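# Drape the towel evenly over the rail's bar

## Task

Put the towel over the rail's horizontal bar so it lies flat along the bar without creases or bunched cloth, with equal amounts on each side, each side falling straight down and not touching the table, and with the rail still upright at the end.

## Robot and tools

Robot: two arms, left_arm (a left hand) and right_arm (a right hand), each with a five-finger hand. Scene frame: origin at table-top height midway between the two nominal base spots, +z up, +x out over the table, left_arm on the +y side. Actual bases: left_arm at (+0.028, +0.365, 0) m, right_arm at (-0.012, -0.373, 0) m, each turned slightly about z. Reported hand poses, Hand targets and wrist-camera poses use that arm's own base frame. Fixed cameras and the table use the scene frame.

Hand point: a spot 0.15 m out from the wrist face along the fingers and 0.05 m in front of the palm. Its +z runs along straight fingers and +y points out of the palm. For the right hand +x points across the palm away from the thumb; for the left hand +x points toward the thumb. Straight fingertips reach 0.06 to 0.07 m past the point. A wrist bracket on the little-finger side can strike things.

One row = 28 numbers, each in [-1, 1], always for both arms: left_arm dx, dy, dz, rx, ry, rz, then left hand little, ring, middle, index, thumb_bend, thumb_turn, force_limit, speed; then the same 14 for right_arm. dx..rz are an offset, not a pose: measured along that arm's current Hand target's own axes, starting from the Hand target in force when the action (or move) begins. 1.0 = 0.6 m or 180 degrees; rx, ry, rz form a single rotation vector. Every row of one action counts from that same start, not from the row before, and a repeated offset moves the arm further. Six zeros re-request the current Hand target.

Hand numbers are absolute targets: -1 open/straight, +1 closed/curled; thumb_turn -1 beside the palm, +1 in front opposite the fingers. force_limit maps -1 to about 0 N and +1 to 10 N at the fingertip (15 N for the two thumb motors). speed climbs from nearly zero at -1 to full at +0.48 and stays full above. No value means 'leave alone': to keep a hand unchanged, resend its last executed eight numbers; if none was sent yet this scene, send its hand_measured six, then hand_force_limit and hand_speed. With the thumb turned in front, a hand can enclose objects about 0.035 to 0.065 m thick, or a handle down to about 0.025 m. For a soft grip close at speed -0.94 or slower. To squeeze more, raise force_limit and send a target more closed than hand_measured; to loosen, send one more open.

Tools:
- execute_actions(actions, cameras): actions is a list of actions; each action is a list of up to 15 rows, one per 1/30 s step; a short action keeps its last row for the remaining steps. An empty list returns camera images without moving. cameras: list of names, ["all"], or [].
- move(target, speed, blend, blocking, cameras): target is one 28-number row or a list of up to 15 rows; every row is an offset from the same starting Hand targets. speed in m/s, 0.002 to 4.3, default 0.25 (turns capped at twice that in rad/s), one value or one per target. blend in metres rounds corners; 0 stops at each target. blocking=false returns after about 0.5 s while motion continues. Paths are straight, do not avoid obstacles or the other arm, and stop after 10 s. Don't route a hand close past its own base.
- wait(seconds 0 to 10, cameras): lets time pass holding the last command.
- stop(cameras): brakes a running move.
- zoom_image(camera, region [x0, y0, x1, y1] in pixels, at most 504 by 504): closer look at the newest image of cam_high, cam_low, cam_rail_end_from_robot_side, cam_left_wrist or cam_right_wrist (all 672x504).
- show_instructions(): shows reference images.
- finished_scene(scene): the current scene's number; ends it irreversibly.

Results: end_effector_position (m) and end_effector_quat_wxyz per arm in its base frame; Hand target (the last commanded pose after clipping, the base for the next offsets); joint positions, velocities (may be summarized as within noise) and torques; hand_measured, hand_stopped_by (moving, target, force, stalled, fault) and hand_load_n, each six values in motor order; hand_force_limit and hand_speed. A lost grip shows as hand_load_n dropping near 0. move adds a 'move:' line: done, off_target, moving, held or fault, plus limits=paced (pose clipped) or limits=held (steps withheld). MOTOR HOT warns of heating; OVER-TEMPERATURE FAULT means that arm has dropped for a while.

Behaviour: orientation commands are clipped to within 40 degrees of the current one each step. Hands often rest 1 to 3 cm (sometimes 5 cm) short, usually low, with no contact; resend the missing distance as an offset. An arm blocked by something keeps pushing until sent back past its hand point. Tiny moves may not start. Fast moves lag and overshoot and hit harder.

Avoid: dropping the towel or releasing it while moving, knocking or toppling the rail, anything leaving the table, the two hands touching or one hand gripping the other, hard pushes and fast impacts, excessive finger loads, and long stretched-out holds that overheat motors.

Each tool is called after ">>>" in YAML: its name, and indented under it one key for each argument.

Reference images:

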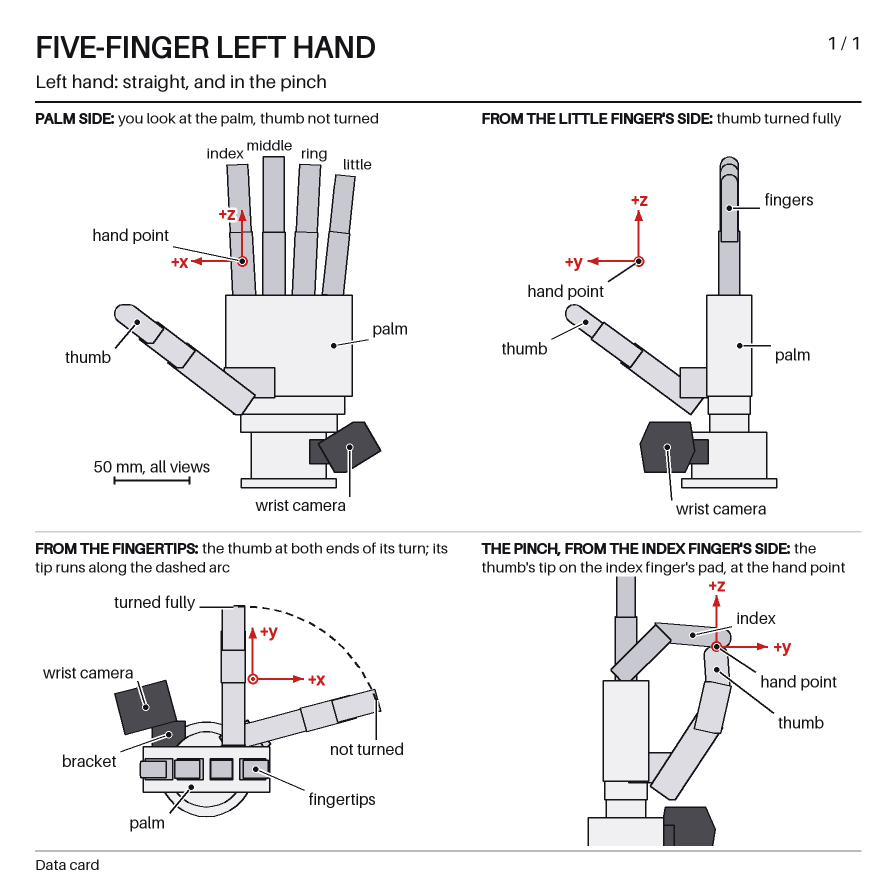

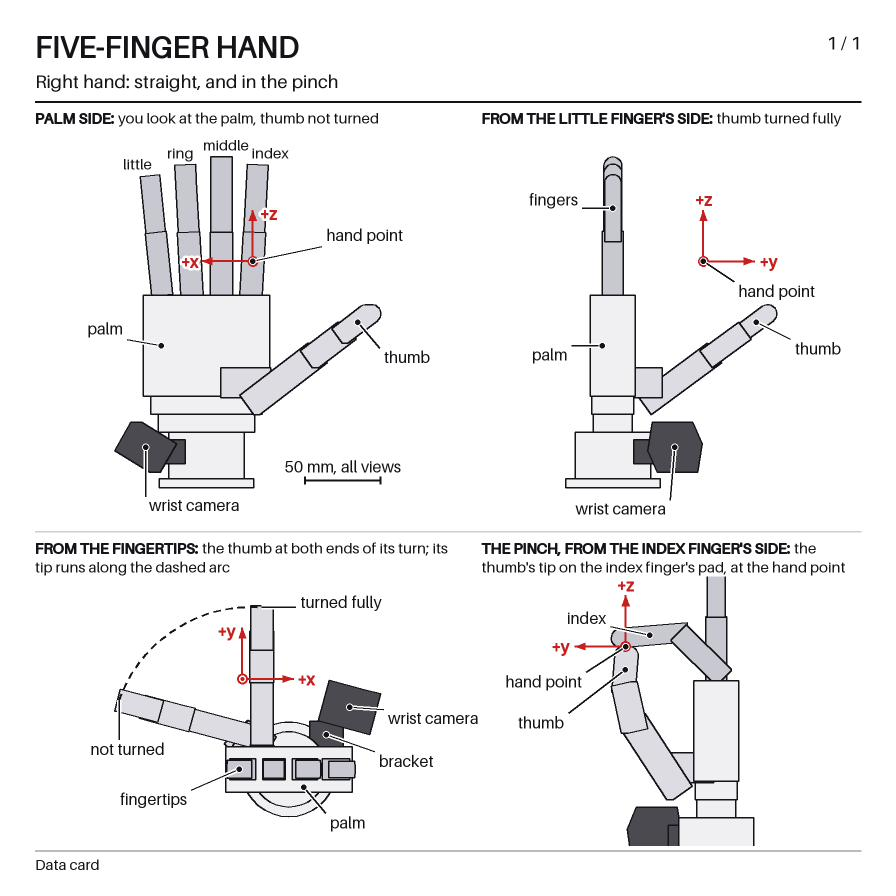

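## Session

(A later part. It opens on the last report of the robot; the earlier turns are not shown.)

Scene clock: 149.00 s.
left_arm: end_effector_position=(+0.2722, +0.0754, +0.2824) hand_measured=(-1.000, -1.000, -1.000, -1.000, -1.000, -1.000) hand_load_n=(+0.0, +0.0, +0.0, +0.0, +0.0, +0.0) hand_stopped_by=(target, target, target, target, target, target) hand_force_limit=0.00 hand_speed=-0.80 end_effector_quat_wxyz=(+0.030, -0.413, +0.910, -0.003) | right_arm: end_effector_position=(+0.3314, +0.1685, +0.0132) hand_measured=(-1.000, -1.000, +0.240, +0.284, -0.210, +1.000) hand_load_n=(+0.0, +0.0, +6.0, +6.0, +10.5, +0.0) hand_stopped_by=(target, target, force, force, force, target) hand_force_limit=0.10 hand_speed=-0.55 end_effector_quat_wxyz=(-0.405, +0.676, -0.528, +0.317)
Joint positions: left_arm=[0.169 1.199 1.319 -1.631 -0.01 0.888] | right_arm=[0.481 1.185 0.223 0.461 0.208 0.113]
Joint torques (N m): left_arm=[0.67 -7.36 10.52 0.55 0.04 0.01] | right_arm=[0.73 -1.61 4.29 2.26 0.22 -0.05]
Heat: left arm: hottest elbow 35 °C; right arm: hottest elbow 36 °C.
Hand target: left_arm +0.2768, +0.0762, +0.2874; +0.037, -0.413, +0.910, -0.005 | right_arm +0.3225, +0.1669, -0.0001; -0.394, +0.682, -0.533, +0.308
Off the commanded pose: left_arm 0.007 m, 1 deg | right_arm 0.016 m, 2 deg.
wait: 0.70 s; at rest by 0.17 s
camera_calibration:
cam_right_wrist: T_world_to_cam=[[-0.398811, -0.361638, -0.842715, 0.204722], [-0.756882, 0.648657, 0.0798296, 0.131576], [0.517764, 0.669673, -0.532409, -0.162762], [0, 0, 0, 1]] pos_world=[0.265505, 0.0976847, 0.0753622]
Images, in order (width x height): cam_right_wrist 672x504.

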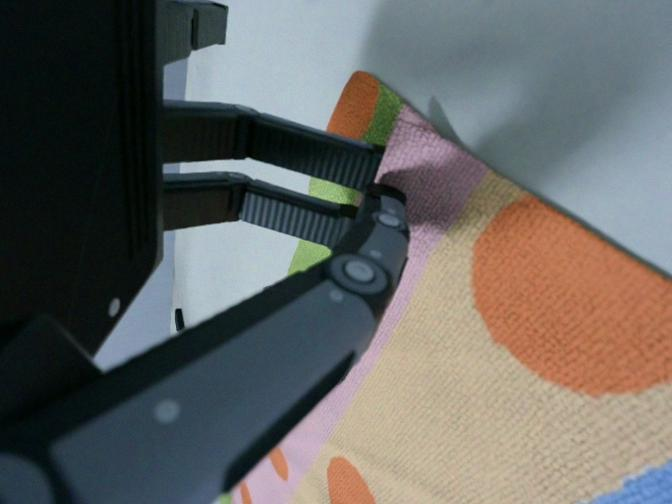

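Grip loads look good on all three. Lift.

>>> move:
  target: [0,0,0,0,0,0,-1,-1,-1,-1,-1,-1,0,-0.8,0,-0.144,-0.083,0,0,0,-1,-1,0.35,0.35,0.1,1,0.1,-0.55]
  speed: 0.08
  cameras: ["cam_right_wrist","cam_low"]

Scene clock: 154.00 s.
left_arm: end_effector_position=(+0.2722, +0.0754, +0.2824) hand_measured=(-1.000, -1.000, -1.000, -1.000, -1.000, -1.000) hand_load_n=(+0.0, +0.0, +0.0, +0.0, +0.0, +0.0) hand_stopped_by=(target, target, target, target, target, target) hand_force_limit=0.00 hand_speed=-0.80 end_effector_quat_wxyz=(+0.030, -0.413, +0.910, -0.003) | right_arm: end_effector_position=(+0.3025, +0.1534, +0.0631) hand_measured=(-1.000, -1.000, +0.240, +0.284, -0.210, +1.000) hand_load_n=(+0.0, +0.0, +7.0, +5.0, +9.5, +0.0) hand_stopped_by=(target, target, force, force, force, target) hand_force_limit=0.10 hand_speed=-0.55 end_effector_quat_wxyz=(-0.364, +0.699, -0.538, +0.298)
Joint positions: left_arm=[0.169 1.199 1.319 -1.631 -0.01 0.888] | right_arm=[0.481 0.834 0.306 -0.077 0.208 0.113]
Joint torques (N m): left_arm=[0.97 -7.41 10.5 0.57 0.03 0] | right_arm=[0.85 -2.37 12.21 1.76 0.19 -0.06]
Heat: left arm: hottest elbow 35 °C; right arm: hottest elbow 35 °C.
Hand target: left_arm +0.2768, +0.0762, +0.2874; +0.037, -0.413, +0.910, -0.005 | right_arm +0.3225, +0.1669, +0.0996; -0.394, +0.682, -0.533, +0.308
Off the commanded pose: left_arm 0.007 m, 1 deg | right_arm 0.044 m, 4 deg.
move: off_target (right_arm)
camera_calibration:
cam_right_wrist: T_world_to_cam=[[-0.473696, -0.400708, -0.784248, 0.25465], [-0.747772, 0.653422, 0.1178, 0.109609], [0.465242, 0.64224, -0.609162, -0.0860866], [0, 0, 0, 1]] pos_world=[0.24264, 0.0857077, 0.134356]
Images, in order (width x height): cam_low 672x504, cam_right_wrist 672x504.

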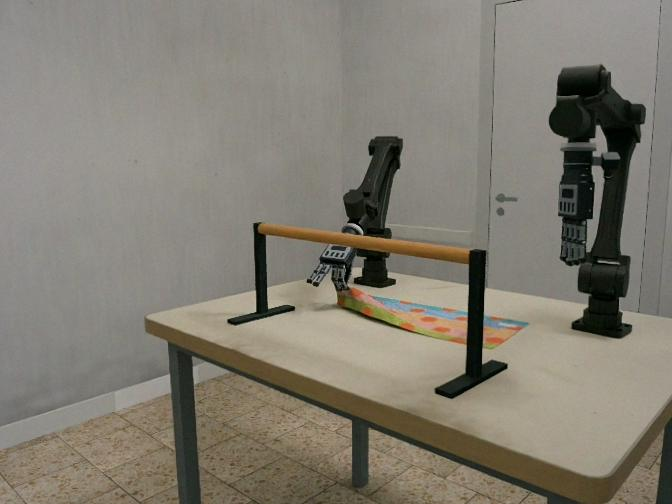

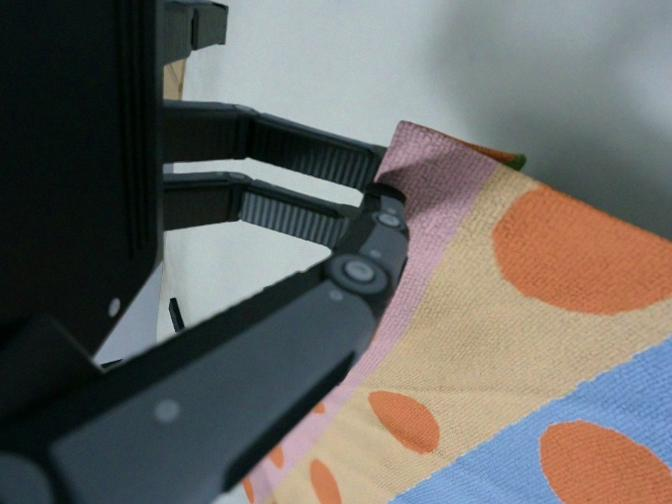

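>>> move:
  target:
    - [0.2,-0.05,0.1,0.2873,-0.1417,-0.272,-1,-1,-0.3,-0.3,-0.6,1,0,-0.2,0,0,0,0,0,0,-1,-1,0.35,0.35,0.1,1,0.1,-0.55]
    - [0.3463,-0.1085,0.2447,0.2873,-0.1417,-0.272,-1,-1,-0.3,-0.3,-0.6,1,0,-0.2,0,0,0,0,0,0,-1,-1,0.35,0.35,0.1,1,0.1,-0.55]
  speed: 0.3
  blend: [0.05,0]
  cameras: ["cam_left_wrist","cam_high"]

Scene clock: 179.50 s.
left_arm: end_effector_position=(+0.1970, -0.1086, +0.1105) hand_measured=(-1.000, -1.000, -0.300, -0.300, -0.600, +1.000) hand_load_n=(+0.0, +0.0, +0.0, +0.0, +0.0, +0.0) hand_stopped_by=(target, target, target, target, target, target) hand_force_limit=0.00 hand_speed=-0.20 end_effector_quat_wxyz=(-0.396, +0.671, -0.552, +0.299) | right_arm: end_effector_position=(+0.3024, +0.1534, +0.0632) hand_measured=(-1.000, -1.000, +0.240, +0.284, -0.210, +1.000) hand_load_n=(+0.0, +0.0, +7.0, +5.5, +10.0, +0.0) hand_stopped_by=(target, target, force, force, force, target) hand_force_limit=0.10 hand_speed=-0.55 end_effector_quat_wxyz=(-0.364, +0.699, -0.538, +0.298)
Joint positions: left_arm=[-1.092 0.487 0.389 -1.085 -0.989 -1.074] | right_arm=[0.481 0.834 0.306 -0.078 0.208 0.113]
Joint torques (N m): left_arm=[-0.38 1.08 13.46 0.69 -0.78 -0.1] | right_arm=[0.79 -2.67 12.29 1.72 0.2 -0.04]
Heat: left arm: hottest elbow 35 °C; right arm: hottest elbow 41 °C.
Hand target: left_arm +0.1999, -0.1198, +0.1304; -0.389, +0.673, -0.545, +0.315 | right_arm +0.3226, +0.1669, +0.0997; -0.394, +0.682, -0.533, +0.308
Off the commanded pose: left_arm 0.023 m, 2 deg | right_arm 0.044 m, 4 deg.
move: off_target (left_arm, right_arm)
camera_calibration:
cam_left_wrist: T_world_to_cam=[[0.580446, -0.183735, 0.7933, -0.21558], [-0.338217, -0.940602, 0.0296171, -0.0378769], [0.740737, -0.285499, -0.608111, 0.00978018], [0, 0, 0, 1]] pos_world=[0.105077, -0.0724444, 0.178089]
Images, in order (width x height): cam_high 672x504, cam_left_wrist 672x504.

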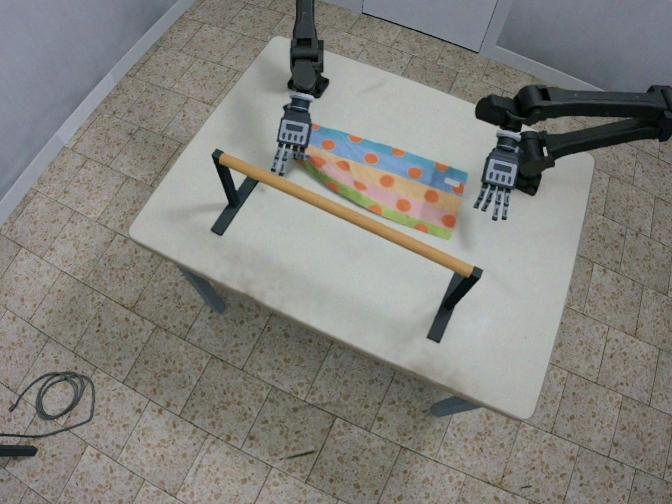

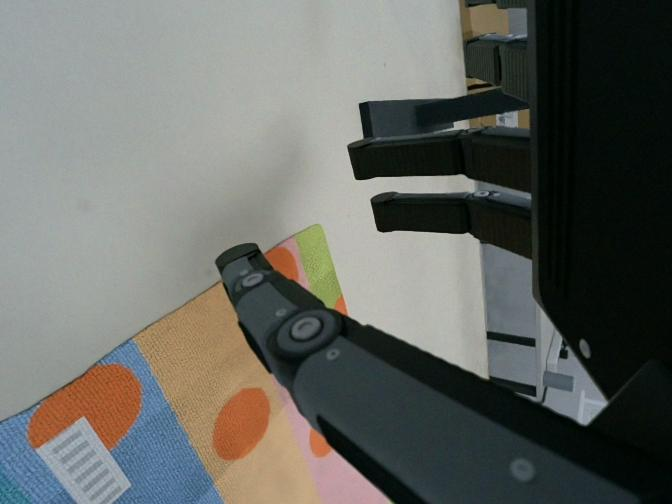

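>>> move:
  target: [0.1335,0.0442,0.1402,0,0,0,-1,-1,-0.3,-0.3,-0.6,1,0,-0.2,0,0,0,0,0,0,-1,-1,0.35,0.35,0.1,1,0.1,-0.55]
  speed: 0.15
  cameras: ["cam_left_wrist"]

Scene clock: 194.03 s.
left_arm: end_effector_position=(+0.2694, -0.1841, +0.0630) hand_measured=(-1.000, -1.000, -0.300, -0.300, -0.600, +1.000) hand_load_n=(+0.5, +0.0, +0.0, +0.0, +0.0, +0.0) hand_stopped_by=(target, target, target, target, target, target) hand_force_limit=0.00 hand_speed=-0.20 end_effector_quat_wxyz=(-0.388, +0.672, -0.548, +0.314) | right_arm: end_effector_position=(+0.3024, +0.1534, +0.0632) hand_measured=(-1.000, -1.000, +0.240, +0.284, -0.210, +1.000) hand_load_n=(+0.0, +0.0, +7.0, +5.0, +9.5, +0.0) hand_stopped_by=(target, target, force, force, force, target) hand_force_limit=0.10 hand_speed=-0.55 end_effector_quat_wxyz=(-0.364, +0.699, -0.538, +0.298)
Joint positions: left_arm=[-0.956 0.958 0.389 -0.403 -0.918 -0.856] | right_arm=[0.481 0.834 0.306 -0.078 0.208 0.113]
Joint torques (N m): left_arm=[2.32 -3.14 9.22 2.03 -0.36 0.13] | right_arm=[0.73 -2.73 12.26 1.74 0.18 -0.04]
Heat: left arm: hottest elbow 35 °C; right arm: hottest elbow 43 °C.
Hand target: left_arm +0.2748, -0.1857, +0.0653; -0.389, +0.673, -0.545, +0.315 | right_arm +0.3226, +0.1669, +0.0997; -0.394, +0.682, -0.533, +0.308
Off the commanded pose: left_arm 0.006 m, 0 deg | right_arm 0.044 m, 4 deg.
move: off_target (right_arm)
camera_calibration:
cam_left_wrist: T_world_to_cam=[[0.567226, -0.165104, 0.806843, -0.227701], [-0.347358, -0.936255, 0.0526144, -0.0809986], [0.746724, -0.310108, -0.588419, -0.101678], [0, 0, 0, 1]] pos_world=[0.176948, -0.144961, 0.128152]
Images, in order (width x height): cam_left_wrist 672x504.

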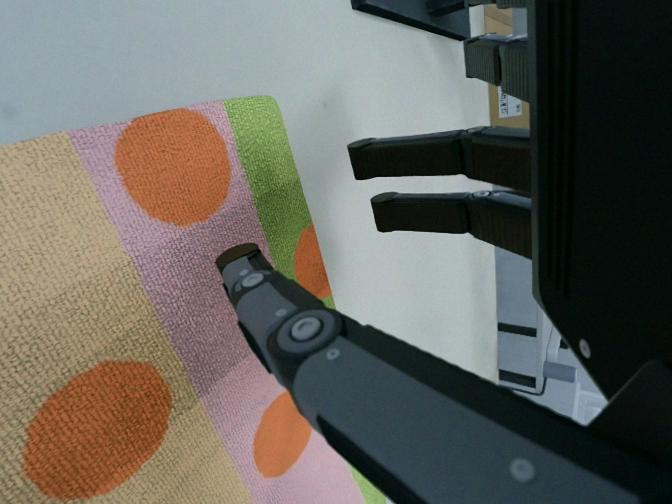

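>>> move:
  target:
    - [-0.0197,0.0395,0.0317,0,0.0337,0.0194,-1,-1,-0.3,-0.3,-0.6,1,0,-0.2,0,0,0,0,0,0,-1,-1,0.35,0.35,0.1,1,0.1,-0.55]
    - [-0.0197,0.0871,0.0592,0,0.0337,0.0194,-1,-1,-0.3,-0.3,-0.6,1,0,-0.2,0,0,0,0,0,0,-1,-1,0.35,0.35,0.1,1,0.1,-0.55]
  speed: 0.07
  cameras: ["cam_left_wrist"]

Scene clock: 206.47 s.
left_arm: end_effector_position=(+0.2845, -0.1850, +0.0239) hand_measured=(-1.000, -1.000, -0.300, -0.300, -0.600, +1.000) hand_load_n=(+0.0, -0.5, +0.0, +0.0, -1.5, -4.5) hand_stopped_by=(target, target, target, target, target, target) hand_force_limit=0.00 hand_speed=-0.20 end_effector_quat_wxyz=(-0.368, +0.638, -0.572, +0.362) | right_arm: end_effector_position=(+0.3024, +0.1534, +0.0633) hand_measured=(-1.000, -1.000, +0.240, +0.284, -0.210, +1.000) hand_load_n=(+0.0, +0.0, +7.0, +5.0, +9.5, +0.0) hand_stopped_by=(target, target, force, force, force, target) hand_force_limit=0.10 hand_speed=-0.55 end_effector_quat_wxyz=(-0.365, +0.699, -0.538, +0.298)
Joint positions: left_arm=[-0.858 1.057 0.239 0.1 -0.782 -0.597] | right_arm=[0.481 0.834 0.306 -0.078 0.208 0.113]
Joint torques (N m): left_arm=[1.79 -1.55 5.37 1.83 0.07 0.06] | right_arm=[0.73 -2.78 12.23 1.76 0.18 -0.04]
Heat: left arm: hottest elbow 34 °C; right arm: hottest elbow 44 °C.
Hand target: left_arm +0.2769, -0.1732, +0.0023; -0.369, +0.638, -0.585, +0.338 | right_arm +0.3226, +0.1669, +0.0996; -0.394, +0.682, -0.533, +0.308
Off the commanded pose: left_arm 0.026 m, 3 deg | right_arm 0.044 m, 4 deg.
move: off_target (left_arm, right_arm)
camera_calibration:
cam_left_wrist: T_world_to_cam=[[0.507389, -0.197939, 0.838675, -0.194693], [-0.459339, -0.885586, 0.0688846, -0.0338253], [0.729084, -0.420188, -0.540258, -0.152698], [0, 0, 0, 1]] pos_world=[0.194578, -0.132654, 0.0831175]
Images, in order (width x height): cam_left_wrist 672x504.

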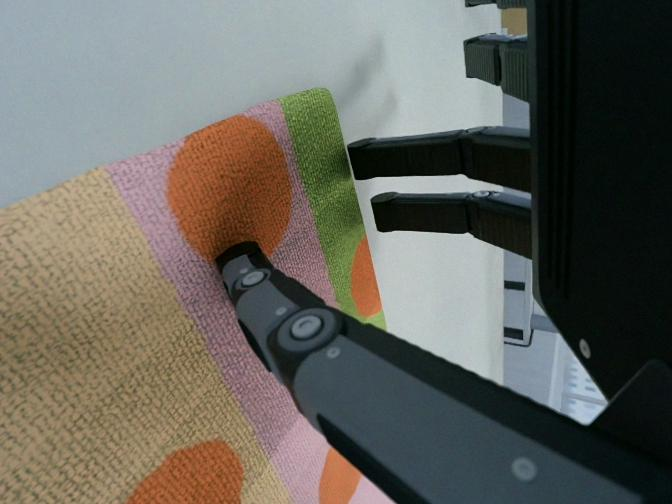

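>>> move:
  target:
    - [0,-0.0289,-0.0167,0,0,0,-1,-1,-0.3,-0.3,-0.6,1,0,-0.2,0,0,0,0,0,0,-1,-1,0.35,0.35,0.1,1,0.1,-0.55]
    - [-0.0127,-0.0144,-0.0417,0,0,0,-1,-1,-0.3,-0.3,-0.6,1,0,-0.2,0,0,0,0,0,0,-1,-1,0.35,0.35,0.1,1,0.1,-0.55]
    - [-0.0127,0.0203,-0.0217,0,0,0,-1,-1,-0.3,-0.3,-0.6,1,0,-0.2,0,0,0,0,0,0,-1,-1,0.35,0.35,0.1,1,0.1,-0.55]
  speed: 0.07
  cameras: ["cam_left_wrist"]

Scene clock: 215.53 s.
left_arm: end_effector_position=(+0.2723, -0.1731, +0.0226) hand_measured=(-1.000, -1.000, -0.300, -0.300, -0.600, +1.000) hand_load_n=(+0.0, +0.0, -0.5, +0.0, -2.5, -5.5) hand_stopped_by=(target, target, target, target, target, target) hand_force_limit=0.00 hand_speed=-0.20 end_effector_quat_wxyz=(-0.375, +0.641, -0.565, +0.359) | right_arm: end_effector_position=(+0.3025, +0.1534, +0.0634) hand_measured=(-1.000, -1.000, +0.240, +0.284, -0.210, +1.000) hand_load_n=(+0.0, +0.0, +7.0, +5.0, +9.5, +0.0) hand_stopped_by=(target, target, force, force, force, target) hand_force_limit=0.10 hand_speed=-0.55 end_effector_quat_wxyz=(-0.365, +0.699, -0.538, +0.298)
Joint positions: left_arm=[-0.883 0.996 0.208 0.047 -0.82 -0.63] | right_arm=[0.481 0.833 0.306 -0.078 0.208 0.113]
Joint torques (N m): left_arm=[-0.38 -0.85 5.04 1.94 0.2 -0.14] | right_arm=[0.85 -2.61 12.26 1.74 0.18 -0.05]
Heat: left arm: hottest elbow 33 °C; right arm: hottest elbow 45 °C.
Hand target: left_arm +0.2590, -0.1671, -0.0017; -0.369, +0.638, -0.585, +0.338 | right_arm +0.3226, +0.1669, +0.0997; -0.394, +0.682, -0.533, +0.308
Off the commanded pose: left_arm 0.028 m, 3 deg | right_arm 0.044 m, 4 deg.
move: off_target (left_arm, right_arm)
camera_calibration:
cam_left_wrist: T_world_to_cam=[[0.506069, -0.193049, 0.84061, -0.183935], [-0.44261, -0.894637, 0.0610063, -0.0347177], [0.740264, -0.402936, -0.538194, -0.139603], [0, 0, 0, 1]] pos_world=[0.181061, -0.122819, 0.0816021]
Images, in order (width x height): cam_left_wrist 672x504.

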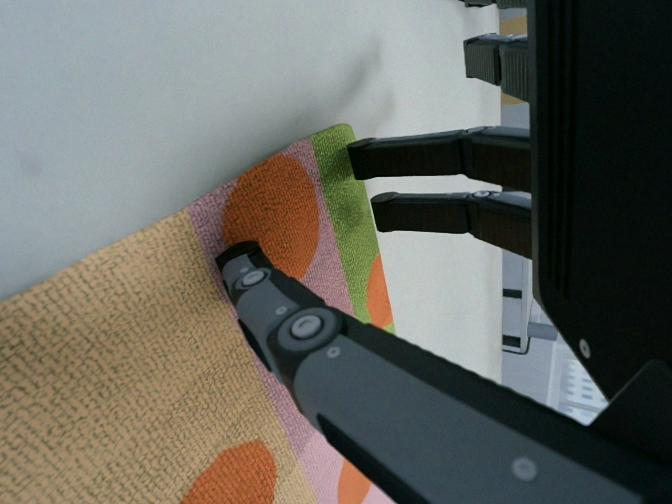

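>>> move:
  target:
    - [0,-0.0433,-0.025,0,0,0,-1,-1,-0.3,-0.3,-0.6,1,0,-0.2,0,0,0,0,0,0,-1,-1,0.35,0.35,0.1,1,0.1,-0.55]
    - [0.0143,-0.0293,-0.0493,-0.022,0,0,-1,-1,-0.3,-0.3,-0.6,1,0,-0.2,0,0,0,0,0,0,-1,-1,0.35,0.35,0.1,1,0.1,-0.55]
    - [0.0143,0.0198,-0.021,-0.022,0,0,-1,-1,-0.3,-0.3,-0.6,1,0,-0.2,0,0,0,0,0,0,-1,-1,0.35,0.35,0.1,1,0.1,-0.55]
  speed: 0.07
  cameras: ["cam_left_wrist"]

Scene clock: 223.77 s.
left_arm: end_effector_position=(+0.2586, -0.1802, +0.0211) hand_measured=(-1.000, -1.000, -0.300, -0.300, -0.600, +1.000) hand_load_n=(+0.0, +0.0, -0.5, +0.0, -1.0, -2.0) hand_stopped_by=(target, target, target, target, target, target) hand_force_limit=0.00 hand_speed=-0.20 end_effector_quat_wxyz=(-0.360, +0.654, -0.573, +0.338) | right_arm: end_effector_position=(+0.3025, +0.1534, +0.0634) hand_measured=(-1.000, -1.000, +0.240, +0.284, -0.210, +1.000) hand_load_n=(+0.0, +0.0, +7.0, +5.0, +9.5, +0.0) hand_stopped_by=(target, target, force, force, force, target) hand_force_limit=0.10 hand_speed=-0.55 end_effector_quat_wxyz=(-0.365, +0.699, -0.538, +0.298)
Joint positions: left_arm=[-0.93 0.983 0.248 -0.12 -0.826 -0.737] | right_arm=[0.481 0.833 0.306 -0.078 0.208 0.113]
Joint torques (N m): left_arm=[-0.79 -0.38 5.12 1.74 0.83 -0.15] | right_arm=[0.67 -2.55 12.22 1.77 0.18 -0.05]
Heat: left arm: hottest elbow 33 °C; right arm: hottest elbow 45 °C.
Hand target: left_arm +0.2430, -0.1772, -0.0056; -0.346, +0.651, -0.596, +0.318 | right_arm +0.3226, +0.1669, +0.0997; -0.394, +0.682, -0.533, +0.308
Off the commanded pose: left_arm 0.031 m, 4 deg | right_arm 0.044 m, 4 deg.
move: off_target (left_arm, right_arm)
camera_calibration:
cam_left_wrist: T_world_to_cam=[[0.556472, -0.187614, 0.809407, -0.188387], [-0.429941, -0.898627, 0.0872915, -0.0515516], [0.710979, -0.396572, -0.580724, -0.123494], [0, 0, 0, 1]] pos_world=[0.170469, -0.130644, 0.0852662]
Images, in order (width x height): cam_left_wrist 672x504.

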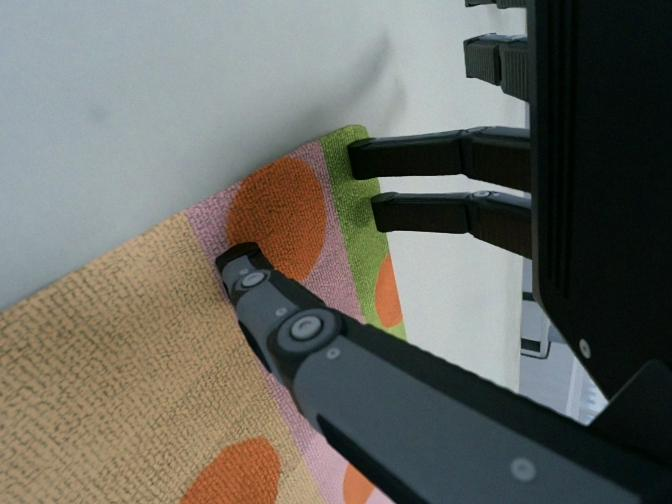

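>>> execute_actions:
  actions:
    - [[0,0,0,0,0,0,-1,-1,0.0,0.0,-0.35,1,0.2,-0.5,0,0,0,0,0,0,-1,-1,0.35,0.35,0.1,1,0.1,-0.55]]
  cameras: []

>>> wait:
  seconds: 0.5
  cameras: ["cam_left_wrist"]

Scene clock: 227.60 s.
left_arm: end_effector_position=(+0.2596, -0.1811, +0.0214) hand_measured=(-1.000, -1.000, -0.260, +0.000, -0.350, +1.000) hand_load_n=(+0.0, +0.0, +1.5, +0.0, +0.0, +0.0) hand_stopped_by=(target, target, force, target, target, target) hand_force_limit=0.20 hand_speed=-0.50 end_effector_quat_wxyz=(-0.360, +0.654, -0.571, +0.340) | right_arm: end_effector_position=(+0.3025, +0.1534, +0.0634) hand_measured=(-1.000, -1.000, +0.240, +0.284, -0.210, +1.000) hand_load_n=(+0.0, +0.0, +7.0, +5.0, +9.5, +0.0) hand_stopped_by=(target, target, force, force, force, target) hand_force_limit=0.10 hand_speed=-0.55 end_effector_quat_wxyz=(-0.365, +0.699, -0.538, +0.298)
Joint positions: left_arm=[-0.93 0.987 0.248 -0.111 -0.827 -0.737] | right_arm=[0.481 0.833 0.306 -0.078 0.208 0.113]
Joint torques (N m): left_arm=[-0.21 -0.44 5.09 1.37 0.91 -0.16] | right_arm=[0.67 -2.55 12.27 1.72 0.18 -0.05]
Heat: left arm: hottest elbow 33 °C; right arm: hottest elbow 46 °C.
Hand target: left_arm +0.2430, -0.1772, -0.0056; -0.346, +0.651, -0.596, +0.317 | right_arm +0.3226, +0.1669, +0.0996; -0.394, +0.682, -0.533, +0.308
Off the commanded pose: left_arm 0.032 m, 4 deg | right_arm 0.044 m, 4 deg.
No camera images: "cameras" was empty.

Scene clock: 228.10 s.
left_arm: end_effector_position=(+0.2596, -0.1811, +0.0214) hand_measured=(-1.000, -1.000, -0.260, +0.000, -0.350, +1.000) hand_load_n=(+0.0, +0.0, +1.5, +0.0, +0.0, +0.0) hand_stopped_by=(target, target, force, target, target, target) hand_force_limit=0.20 hand_speed=-0.50 end_effector_quat_wxyz=(-0.360, +0.654, -0.571, +0.340) | right_arm: end_effector_position=(+0.3025, +0.1534, +0.0634) hand_measured=(-1.000, -1.000, +0.240, +0.284, -0.210, +1.000) hand_load_n=(+0.0, +0.0, +7.0, +5.0, +9.5, +0.0) hand_stopped_by=(target, target, force, force, force, target) hand_force_limit=0.10 hand_speed=-0.55 end_effector_quat_wxyz=(-0.365, +0.699, -0.538, +0.298)
Joint positions: left_arm=[-0.93 0.987 0.248 -0.111 -0.827 -0.737] | right_arm=[0.481 0.833 0.306 -0.078 0.208 0.113]
Joint torques (N m): left_arm=[-0.21 -0.5 5.04 1.4 0.9 -0.15] | right_arm=[0.79 -2.32 12.25 1.76 0.19 -0.05]
Heat: left arm: hottest elbow 33 °C; right arm: hottest elbow 46 °C.
Hand target: left_arm +0.2430, -0.1772, -0.0056; -0.346, +0.651, -0.596, +0.317 | right_arm +0.3226, +0.1669, +0.0996; -0.394, +0.682, -0.533, +0.308
Off the commanded pose: left_arm 0.032 m, 4 deg | right_arm 0.044 m, 4 deg.
wait: 0.50 s; at rest by 0.17 s
camera_calibration:
cam_left_wrist: T_world_to_cam=[[0.553457, -0.183932, 0.812314, -0.187997], [-0.429212, -0.898816, 0.0889179, -0.0522389], [0.713766, -0.397867, -0.576402, -0.125439], [0, 0, 0, 1]] pos_world=[0.171161, -0.13144, 0.0850543]
Images, in order (width x height): cam_left_wrist 672x504.

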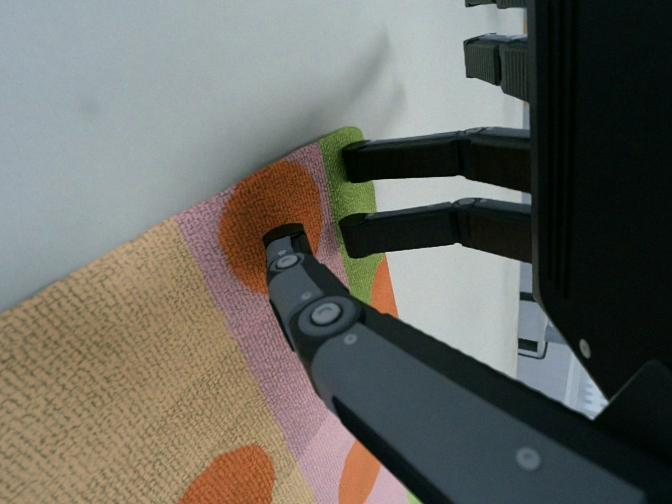

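>>> execute_actions:
  actions:
    - [[0,0,0,0,0,0,-1,-1,0.35,0.35,0.0,1,0.3,-0.5,0,0,0,0,0,0,-1,-1,0.35,0.35,0.1,1,0.1,-0.55]]
  cameras: []

>>> wait:
  seconds: 0.5
  cameras: ["cam_left_wrist"]

Scene clock: 234.13 s.
left_arm: end_effector_position=(+0.2581, -0.1840, +0.0176) hand_measured=(-1.000, -1.000, +0.260, +0.346, -0.100, +1.000) hand_load_n=(+0.0, +0.0, +16.5, +2.0, +10.5, -10.0) hand_stopped_by=(target, target, force, force, force, target) hand_force_limit=0.30 hand_speed=-0.50 end_effector_quat_wxyz=(-0.352, +0.656, -0.573, +0.341) | right_arm: end_effector_position=(+0.3025, +0.1534, +0.0635) hand_measured=(-1.000, -1.000, +0.240, +0.284, -0.210, +1.000) hand_load_n=(+0.0, +0.0, +7.0, +5.0, +10.0, +0.0) hand_stopped_by=(target, target, force, force, force, target) hand_force_limit=0.10 hand_speed=-0.55 end_effector_quat_wxyz=(-0.365, +0.699, -0.538, +0.298)
Joint positions: left_arm=[-0.93 1 0.246 -0.099 -0.812 -0.745] | right_arm=[0.481 0.833 0.306 -0.078 0.208 0.113]
Joint torques (N m): left_arm=[-0.26 -1.49 5.3 1.1 0.32 -0.03] | right_arm=[0.85 -2.67 12.26 1.77 0.18 -0.06]
Heat: left arm: hottest elbow 32 °C; right arm: hottest elbow 46 °C.
Hand target: left_arm +0.2429, -0.1770, -0.0059; -0.346, +0.651, -0.597, +0.317 | right_arm +0.3226, +0.1669, +0.0997; -0.394, +0.682, -0.533, +0.308
Off the commanded pose: left_arm 0.029 m, 4 deg | right_arm 0.043 m, 4 deg.
No camera images: "cameras" was empty.

Scene clock: 234.63 s.
left_arm: end_effector_position=(+0.2581, -0.1840, +0.0176) hand_measured=(-1.000, -1.000, +0.260, +0.346, -0.100, +1.000) hand_load_n=(+0.0, +0.0, +16.5, +2.0, +10.5, -10.0) hand_stopped_by=(target, target, force, force, force, target) hand_force_limit=0.30 hand_speed=-0.50 end_effector_quat_wxyz=(-0.352, +0.656, -0.573, +0.341) | right_arm: end_effector_position=(+0.3025, +0.1534, +0.0635) hand_measured=(-1.000, -1.000, +0.240, +0.284, -0.210, +1.000) hand_load_n=(+0.0, +0.0, +7.0, +5.0, +10.0, +0.0) hand_stopped_by=(target, target, force, force, force, target) hand_force_limit=0.10 hand_speed=-0.55 end_effector_quat_wxyz=(-0.365, +0.699, -0.538, +0.298)
Joint positions: left_arm=[-0.93 1 0.246 -0.099 -0.812 -0.745] | right_arm=[0.481 0.833 0.306 -0.078 0.208 0.113]
Joint torques (N m): left_arm=[-0.32 -1.08 5.15 1.07 0.31 -0.04] | right_arm=[0.79 -2.78 12.27 1.78 0.19 -0.05]
Heat: left arm: hottest elbow 32 °C; right arm: hottest elbow 46 °C.
Hand target: left_arm +0.2429, -0.1770, -0.0059; -0.346, +0.651, -0.597, +0.317 | right_arm +0.3226, +0.1669, +0.0997; -0.394, +0.682, -0.533, +0.308
Off the commanded pose: left_arm 0.029 m, 4 deg | right_arm 0.043 m, 4 deg.
wait: 0.50 s; at rest by 0.17 s
camera_calibration:
cam_left_wrist: T_world_to_cam=[[0.561177, -0.178765, 0.808161, -0.185589], [-0.433915, -0.895009, 0.103329, -0.0535044], [0.70484, -0.408659, -0.579827, -0.127337], [0, 0, 0, 1]] pos_world=[0.170684, -0.133101, 0.0816812]
Images, in order (width x height): cam_left_wrist 672x504.

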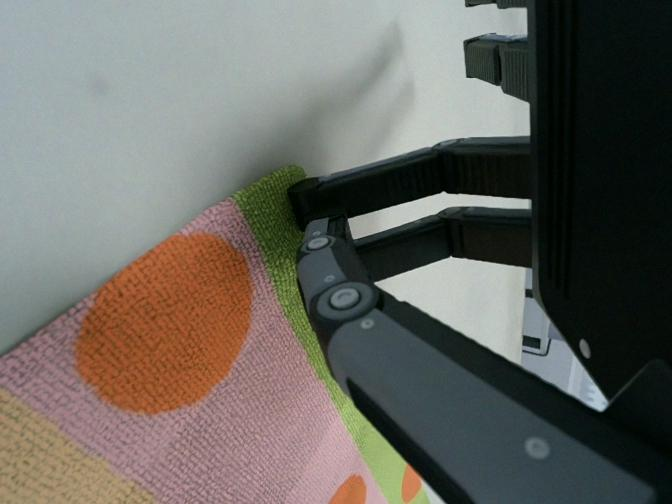

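>>> move:
  target:
    - [0,-0.0433,-0.025,0.022,0,0,-1,-1,-0.3,-0.3,-0.6,1,0,-0.2,0,0,0,0,0,0,-1,-1,0.35,0.35,0.1,1,0.1,-0.55]
    - [0,-0.0866,-0.05,0.022,0,0,-1,-1,-0.3,-0.3,-0.6,1,0,-0.2,0,0,0,0,0,0,-1,-1,0.35,0.35,0.1,1,0.1,-0.55]
  speed: 0.1
  cameras: ["cam_left_wrist"]

Scene clock: 240.27 s.
left_arm: end_effector_position=(+0.2399, -0.1634, +0.0356) hand_measured=(-1.000, -1.000, -0.300, -0.300, -0.600, +1.000) hand_load_n=(+0.0, +0.0, +0.0, +0.0, +0.0, +0.0) hand_stopped_by=(target, target, target, target, target, target) hand_force_limit=0.00 hand_speed=-0.20 end_effector_quat_wxyz=(-0.373, +0.639, -0.590, +0.323) | right_arm: end_effector_position=(+0.3025, +0.1534, +0.0635) hand_measured=(-1.000, -1.000, +0.240, +0.284, -0.210, +1.000) hand_load_n=(-0.5, +0.0, +7.0, +5.0, +10.0, +0.0) hand_stopped_by=(target, target, force, force, force, target) hand_force_limit=0.10 hand_speed=-0.55 end_effector_quat_wxyz=(-0.365, +0.699, -0.538, +0.298)
Joint positions: left_arm=[-0.97 0.83 0.248 -0.322 -0.86 -0.736] | right_arm=[0.481 0.833 0.306 -0.078 0.208 0.113]
Joint torques (N m): left_arm=[0.38 -3.14 11.99 1.09 -0.41 0.12] | right_arm=[0.73 -2.73 12.26 1.72 0.17 -0.04]
Heat: left arm: hottest elbow 32 °C; right arm: hottest elbow 46 °C.
Hand target: left_arm +0.2470, -0.1767, +0.0541; -0.369, +0.638, -0.585, +0.338 | right_arm +0.3226, +0.1669, +0.0997; -0.394, +0.682, -0.533, +0.308
Off the commanded pose: left_arm 0.024 m, 2 deg | right_arm 0.044 m, 4 deg.
move: off_target (left_arm, right_arm)
camera_calibration:
cam_left_wrist: T_world_to_cam=[[0.558132, -0.242629, 0.793486, -0.195451], [-0.446365, -0.893928, 0.0406275, -0.0395092], [0.699462, -0.37686, -0.607231, -0.0882613], [0, 0, 0, 1]] pos_world=[0.153188, -0.116003, 0.103098]
Images, in order (width x height): cam_left_wrist 672x504.

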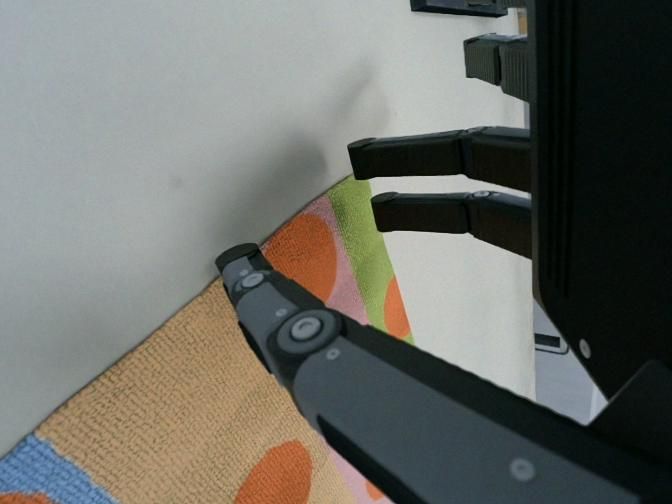

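>>> move:
  target: [0.0465,0.0165,0.0048,0,-0.0192,-0.0111,-1,-1,-0.3,-0.3,-0.6,1,0,-0.2,0,0,0,0,0,0,-1,-1,0.35,0.35,0.1,1,0.1,-0.55]
  speed: 0.1
  cameras: ["cam_left_wrist"]

Scene clock: 247.87 s.
left_arm: end_effector_position=(+0.2419, -0.1890, +0.0322) hand_measured=(-1.000, -1.000, -0.300, -0.300, -0.600, +1.000) hand_load_n=(+0.0, +0.0, +0.0, +0.0, +0.0, +0.0) hand_stopped_by=(target, target, target, target, target, target) hand_force_limit=0.00 hand_speed=-0.20 end_effector_quat_wxyz=(-0.385, +0.657, -0.567, +0.313) | right_arm: end_effector_position=(+0.3025, +0.1534, +0.0635) hand_measured=(-1.000, -1.000, +0.240, +0.284, -0.210, +1.000) hand_load_n=(+0.0, +0.0, +7.0, +4.5, +10.0, +0.0) hand_stopped_by=(target, target, force, force, force, target) hand_force_limit=0.10 hand_speed=-0.55 end_effector_quat_wxyz=(-0.365, +0.699, -0.538, +0.298)
Joint positions: left_arm=[-1.061 1.007 0.331 -0.387 -0.952 -0.942] | right_arm=[0.481 0.833 0.306 -0.078 0.208 0.113]
Joint torques (N m): left_arm=[-0.5 -3.08 11.08 0.81 -0.75 -0.11] | right_arm=[1.03 -2.43 12.25 1.8 0.19 -0.06]
Heat: left arm: hottest elbow 33 °C; right arm: hottest elbow 47 °C.
Hand target: left_arm +0.2470, -0.2047, +0.0440; -0.380, +0.658, -0.563, +0.325 | right_arm +0.3226, +0.1669, +0.0997; -0.394, +0.682, -0.533, +0.308
Off the commanded pose: left_arm 0.020 m, 2 deg | right_arm 0.044 m, 4 deg.
move: off_target (left_arm, right_arm)
camera_calibration:
cam_left_wrist: T_world_to_cam=[[0.567247, -0.205914, 0.797389, -0.195478], [-0.387685, -0.92101, 0.0379541, -0.0805297], [0.726589, -0.330665, -0.60227, -0.0993722], [0, 0, 0, 1]] pos_world=[0.151867, -0.147279, 0.0990795]
Images, in order (width x height): cam_left_wrist 672x504.

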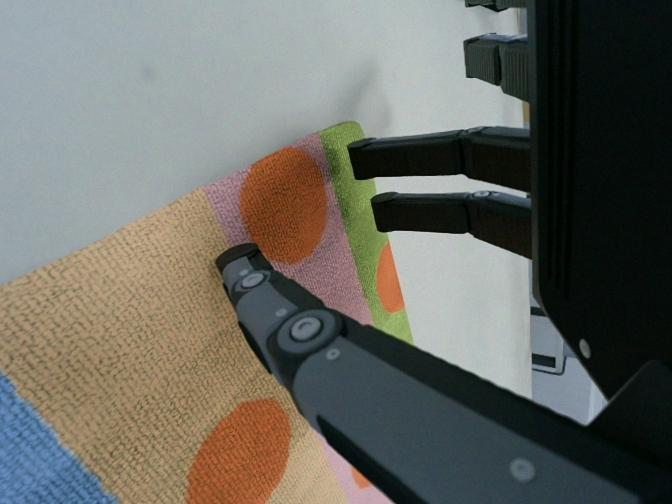

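>>> move:
  target:
    - [0.0043,0.0078,-0.0137,0,0,0,-1,-1,-0.3,-0.3,-0.6,1,0,-0.2,0,0,0,0,0,0,-1,-1,0.35,0.35,0.1,1,0.1,-0.55]
    - [0.0043,0.1002,0.0397,0,0,0,-1,-1,-0.3,-0.3,-0.6,1,0,-0.2,0,0,0,0,0,0,-1,-1,0.35,0.35,0.1,1,0.1,-0.55]
  speed: 0.07
  cameras: ["cam_left_wrist"]

Scene clock: 255.53 s.
left_arm: end_effector_position=(+0.2550, -0.2185, +0.0212) hand_measured=(-1.000, -1.000, -0.300, -0.300, -0.598, +1.000) hand_load_n=(+0.0, +0.0, +0.0, +0.0, -7.5, -11.5) hand_stopped_by=(target, target, target, target, target, target) hand_force_limit=0.00 hand_speed=-0.20 end_effector_quat_wxyz=(-0.389, +0.663, -0.529, +0.359) | right_arm: end_effector_position=(+0.3025, +0.1534, +0.0635) hand_measured=(-1.000, -1.000, +0.240, +0.284, -0.210, +1.000) hand_load_n=(+0.0, +0.0, +6.5, +4.5, +10.0, +0.0) hand_stopped_by=(target, target, force, force, force, target) hand_force_limit=0.10 hand_speed=-0.55 end_effector_quat_wxyz=(-0.365, +0.699, -0.538, +0.298)
Joint positions: left_arm=[-1.109 1.169 0.329 -0.174 -1.027 -1.013] | right_arm=[0.481 0.833 0.306 -0.078 0.208 0.113]
Joint torques (N m): left_arm=[0.15 -0.26 3.43 1.81 1.32 -0.18] | right_arm=[0.67 -2.49 12.23 1.7 0.19 -0.05]
Heat: left arm: hottest elbow 33 °C; right arm: hottest elbow 47 °C.
Hand target: left_arm +0.2381, -0.2086, -0.0200; -0.380, +0.658, -0.563, +0.325 | right_arm +0.3226, +0.1669, +0.0997; -0.394, +0.682, -0.533, +0.308
Off the commanded pose: left_arm 0.046 m, 6 deg | right_arm 0.044 m, 4 deg.
move: off_target (left_arm, right_arm)
camera_calibration:
cam_left_wrist: T_world_to_cam=[[0.496198, -0.130609, 0.858329, -0.166919], [-0.370018, -0.926154, 0.072977, -0.108534], [0.785413, -0.353808, -0.507884, -0.147224], [0, 0, 0, 1]] pos_world=[0.158298, -0.174409, 0.0764194]
Images, in order (width x height): cam_left_wrist 672x504.

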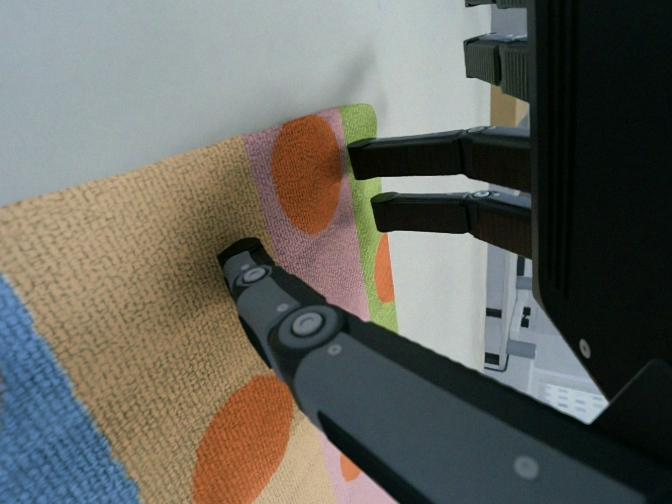

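>>> move:
  target:
    - [0,-0.0722,-0.0417,0,0,0,-1,-1,-0.3,-0.3,-0.6,1,0,-0.2,0,0,0,0,0,0,-1,-1,0.35,0.35,0.1,1,0.1,-0.55]
    - [0.0227,-0.0957,-0.0008,0,0,0,-1,-1,0.0,0.0,-0.35,1,0.2,-0.2,0,0,0,0,0,0,-1,-1,0.35,0.35,0.1,1,0.1,-0.55]
  speed: 0.1
  cameras: ["cam_left_wrist"]

Scene clock: 266.17 s.
left_arm: end_effector_position=(+0.2595, -0.2079, +0.0237) hand_measured=(-1.000, -1.000, +0.000, +0.000, -0.350, +1.000) hand_load_n=(+0.0, +0.0, +0.0, +0.0, +0.0, +0.0) hand_stopped_by=(target, target, target, target, target, target) hand_force_limit=0.20 hand_speed=-0.20 end_effector_quat_wxyz=(-0.384, +0.655, -0.567, +0.319) | right_arm: end_effector_position=(+0.3025, +0.1534, +0.0635) hand_measured=(-1.000, -1.000, +0.240, +0.284, -0.210, +1.000) hand_load_n=(+0.0, +0.0, +7.0, +5.0, +10.0, +0.0) hand_stopped_by=(target, target, force, force, force, target) hand_force_limit=0.10 hand_speed=-0.55 end_effector_quat_wxyz=(-0.365, +0.699, -0.538, +0.298)
Joint positions: left_arm=[-1.034 1.123 0.358 -0.246 -0.937 -0.889] | right_arm=[0.481 0.833 0.306 -0.078 0.208 0.113]
Joint torques (N m): left_arm=[1.49 -3.31 9.7 1.78 -0.32 0.09] | right_arm=[0.85 -2.49 12.25 1.77 0.17 -0.05]
Heat: left arm: hottest elbow 33 °C; right arm: hottest elbow 48 °C.
Hand target: left_arm +0.2682, -0.2178, +0.0301; -0.380, +0.658, -0.563, +0.325 | right_arm +0.3226, +0.1669, +0.0997; -0.394, +0.682, -0.533, +0.308
Off the commanded pose: left_arm 0.015 m, 1 deg | right_arm 0.044 m, 4 deg.
move: off_target (left_arm, right_arm); target 2's new numbers were sent with left_arm's hand 0.016 m and 1 deg from that target
camera_calibration:
cam_left_wrist: T_world_to_cam=[[0.560194, -0.205561, 0.802451, -0.20077], [-0.394995, -0.917784, 0.0406418, -0.0882709], [0.728122, -0.339731, -0.595333, -0.125872], [0, 0, 0, 1]] pos_world=[0.169254, -0.165047, 0.0897605]
Images, in order (width x height): cam_left_wrist 672x504.

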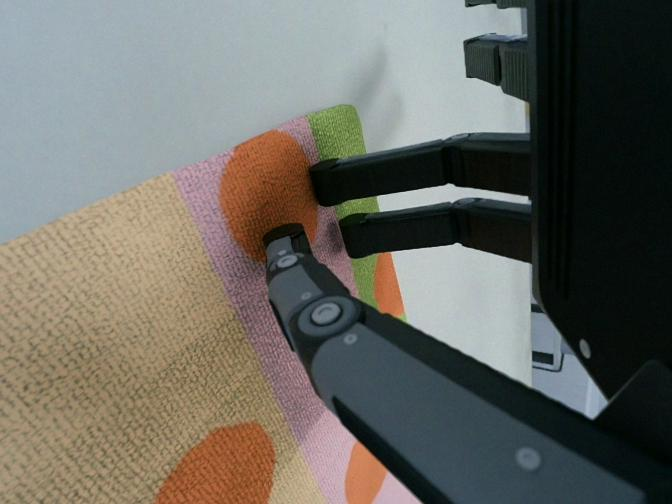

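>>> move:
  target: [0,0.047,0.0123,0,0,0,-1,-1,0.0,0.0,-0.35,1,0.2,-0.2,0,0,0,0,0,0,-1,-1,0.35,0.35,0.1,1,0.1,-0.55]
  speed: 0.06
  cameras: ["cam_left_wrist"]

Scene clock: 270.00 s.
left_arm: end_effector_position=(+0.2699, -0.2148, +0.0209) hand_measured=(-1.000, -1.000, +0.000, +0.000, -0.350, +1.000) hand_load_n=(+0.0, +0.0, -5.0, +0.0, +0.0, +0.0) hand_stopped_by=(target, target, target, target, target, target) hand_force_limit=0.20 hand_speed=-0.20 end_effector_quat_wxyz=(-0.395, +0.657, -0.548, +0.334) | right_arm: end_effector_position=(+0.3025, +0.1534, +0.0635) hand_measured=(-1.000, -1.000, +0.240, +0.284, -0.210, +1.000) hand_load_n=(+0.0, +0.0, +7.0, +5.0, +9.5, +0.0) hand_stopped_by=(target, target, force, force, force, target) hand_force_limit=0.10 hand_speed=-0.55 end_effector_quat_wxyz=(-0.365, +0.699, -0.538, +0.298)
Joint positions: left_arm=[-1.039 1.186 0.358 -0.152 -0.979 -0.898] | right_arm=[0.481 0.833 0.306 -0.078 0.208 0.113]
Joint torques (N m): left_arm=[-0.97 -2.08 6.08 1.62 0.75 -0.31] | right_arm=[0.85 -2.67 12.27 1.72 0.17 -0.05]
Heat: left arm: hottest elbow 33 °C; right arm: hottest elbow 48 °C.
Hand target: left_arm +0.2605, -0.2191, +0.0019; -0.380, +0.658, -0.563, +0.325 | right_arm +0.3226, +0.1669, +0.0997; -0.394, +0.682, -0.533, +0.308
Off the commanded pose: left_arm 0.022 m, 3 deg | right_arm 0.044 m, 4 deg.
move: off_target (left_arm, right_arm)
camera_calibration:
cam_left_wrist: T_world_to_cam=[[0.52565, -0.179404, 0.831568, -0.191415], [-0.375938, -0.92587, 0.0378888, -0.0972173], [0.763127, -0.332534, -0.554129, -0.146231], [0, 0, 0, 1]] pos_world=[0.175663, -0.172978, 0.0818269]
Images, in order (width x height): cam_left_wrist 672x504.

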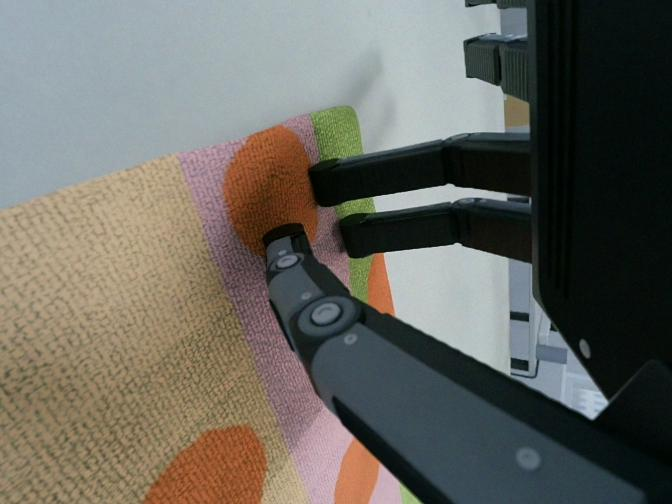

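>>> move:
  target: [0,0.012,0.007,0.03,0,0,-1,-1,0.0,0.0,-0.35,1,0.2,-0.2,0,0,0,0,0,0,-1,-1,0.35,0.35,0.1,1,0.1,-0.55]
  speed: 0.06
  cameras: ["cam_left_wrist"]

Scene clock: 275.03 s.
left_arm: end_effector_position=(+0.2741, -0.2198, +0.0195) hand_measured=(-1.000, -1.000, +0.000, +0.000, -0.350, +1.000) hand_load_n=(+0.0, +0.0, -4.0, +0.0, -0.5, +0.0) hand_stopped_by=(target, target, target, target, target, target) hand_force_limit=0.20 hand_speed=-0.20 end_effector_quat_wxyz=(-0.425, +0.643, -0.521, +0.367) | right_arm: end_effector_position=(+0.3025, +0.1534, +0.0635) hand_measured=(-1.000, -1.000, +0.240, +0.284, -0.210, +1.000) hand_load_n=(+0.0, +0.0, +7.0, +5.0, +10.0, +0.0) hand_stopped_by=(target, target, force, force, force, target) hand_force_limit=0.10 hand_speed=-0.55 end_effector_quat_wxyz=(-0.365, +0.699, -0.538, +0.298)
Joint positions: left_arm=[-1.089 1.259 0.329 0.003 -1.09 -0.9] | right_arm=[0.481 0.833 0.306 -0.078 0.208 0.113]
Joint torques (N m): left_arm=[-0.85 -2.37 4.42 1.73 1.04 -0.18] | right_arm=[0.62 -2.55 12.33 1.76 0.19 -0.05]
Heat: left arm: hottest elbow 32 °C; right arm: hottest elbow 48 °C.
Hand target: left_arm +0.2606, -0.2190, -0.0064; -0.411, +0.640, -0.547, +0.351 | right_arm +0.3226, +0.1669, +0.0997; -0.394, +0.682, -0.533, +0.308
Off the commanded pose: left_arm 0.029 m, 4 deg | right_arm 0.044 m, 4 deg.
move: off_target (left_arm, right_arm)
camera_calibration:
cam_left_wrist: T_world_to_cam=[[0.438113, -0.168964, 0.882897, -0.168125], [-0.364128, -0.931346, 0.00245185, -0.104005], [0.821869, -0.322561, -0.46956, -0.167545], [0, 0, 0, 1]] pos_world=[0.173487, -0.179316, 0.0700192]
Images, in order (width x height): cam_left_wrist 672x504.

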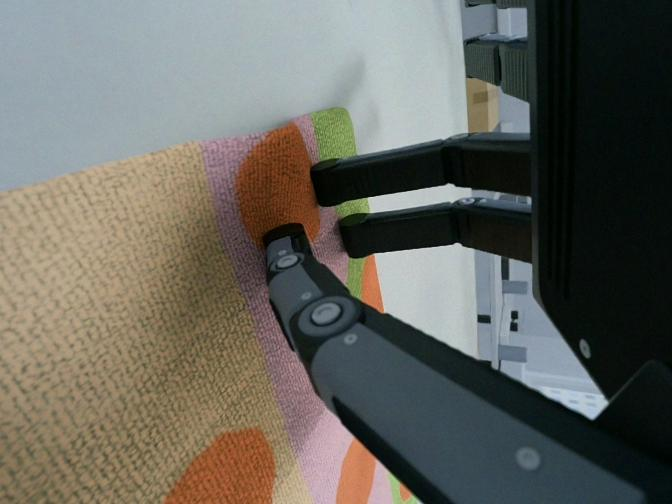

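>>> execute_actions:
  actions:
    - [[0,0,0,0,0,0,-1,-1,0.15,0.15,-0.25,1,0.2,-0.5,0,0,0,0,0,0,-1,-1,0.35,0.35,0.1,1,0.1,-0.55]]
  cameras: []

>>> wait:
  seconds: 0.5
  cameras: ["cam_left_wrist"]

Scene clock: 277.97 s.
left_arm: end_effector_position=(+0.2749, -0.2219, +0.0191) hand_measured=(-1.000, -1.000, +0.150, +0.150, -0.250, +1.000) hand_load_n=(+0.0, +0.0, +2.5, +0.0, +0.0, +0.0) hand_stopped_by=(target, target, target, target, target, target) hand_force_limit=0.20 hand_speed=-0.50 end_effector_quat_wxyz=(-0.422, +0.646, -0.518, +0.370) | right_arm: end_effector_position=(+0.3025, +0.1534, +0.0635) hand_measured=(-1.000, -1.000, +0.240, +0.284, -0.210, +1.000) hand_load_n=(-0.5, +0.0, +7.0, +5.0, +9.5, +0.0) hand_stopped_by=(target, target, force, force, force, target) hand_force_limit=0.10 hand_speed=-0.55 end_effector_quat_wxyz=(-0.365, +0.699, -0.538, +0.298)
Joint positions: left_arm=[-1.089 1.266 0.329 0.016 -1.088 -0.906] | right_arm=[0.481 0.833 0.306 -0.078 0.208 0.113]
Joint torques (N m): left_arm=[-0.67 -2.78 4.31 1.22 0.99 -0.12] | right_arm=[0.91 -2.67 12.25 1.77 0.19 -0.04]
Heat: left arm: hottest elbow 32 °C; right arm: hottest elbow 48 °C.
Hand target: left_arm +0.2606, -0.2190, -0.0063; -0.411, +0.640, -0.547, +0.351 | right_arm +0.3226, +0.1669, +0.0997; -0.394, +0.682, -0.533, +0.308
Off the commanded pose: left_arm 0.029 m, 4 deg | right_arm 0.044 m, 4 deg.
No camera images: "cameras" was empty.

Scene clock: 278.47 s.
left_arm: end_effector_position=(+0.2749, -0.2219, +0.0191) hand_measured=(-1.000, -1.000, +0.150, +0.150, -0.250, +1.000) hand_load_n=(+0.0, +0.0, +2.5, +0.0, +0.0, +0.0) hand_stopped_by=(target, target, target, target, target, target) hand_force_limit=0.20 hand_speed=-0.50 end_effector_quat_wxyz=(-0.422, +0.646, -0.518, +0.370) | right_arm: end_effector_position=(+0.3025, +0.1534, +0.0635) hand_measured=(-1.000, -1.000, +0.240, +0.284, -0.210, +1.000) hand_load_n=(+0.0, +0.0, +7.0, +5.0, +9.5, +0.0) hand_stopped_by=(target, target, force, force, force, target) hand_force_limit=0.10 hand_speed=-0.55 end_effector_quat_wxyz=(-0.365, +0.699, -0.538, +0.298)
Joint positions: left_arm=[-1.089 1.266 0.329 0.016 -1.088 -0.906] | right_arm=[0.481 0.833 0.306 -0.078 0.208 0.113]
Joint torques (N m): left_arm=[-0.73 -3.08 4.34 1.09 0.97 -0.14] | right_arm=[0.79 -2.67 12.23 1.76 0.19 -0.03]
Heat: left arm: hottest elbow 32 °C; right arm: hottest elbow 48 °C.
Hand target: left_arm +0.2606, -0.2190, -0.0063; -0.411, +0.640, -0.547, +0.351 | right_arm +0.3226, +0.1669, +0.0997; -0.394, +0.682, -0.533, +0.308
Off the commanded pose: left_arm 0.029 m, 4 deg | right_arm 0.044 m, 4 deg.
wait: 0.50 s; at rest by 0.17 s
camera_calibration:
cam_left_wrist: T_world_to_cam=[[0.435758, -0.15787, 0.886111, -0.165435], [-0.362879, -0.931753, 0.0124495, -0.106279], [0.823671, -0.326976, -0.463306, -0.170528], [0, 0, 0, 1]] pos_world=[0.173982, -0.180902, 0.0689105]
Images, in order (width x height): cam_left_wrist 672x504.

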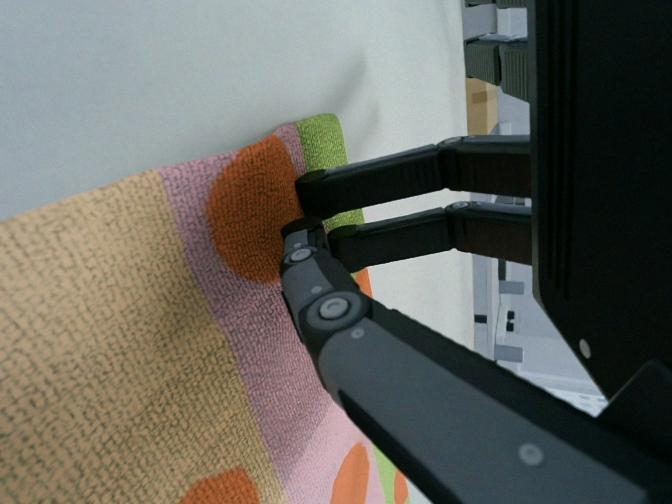

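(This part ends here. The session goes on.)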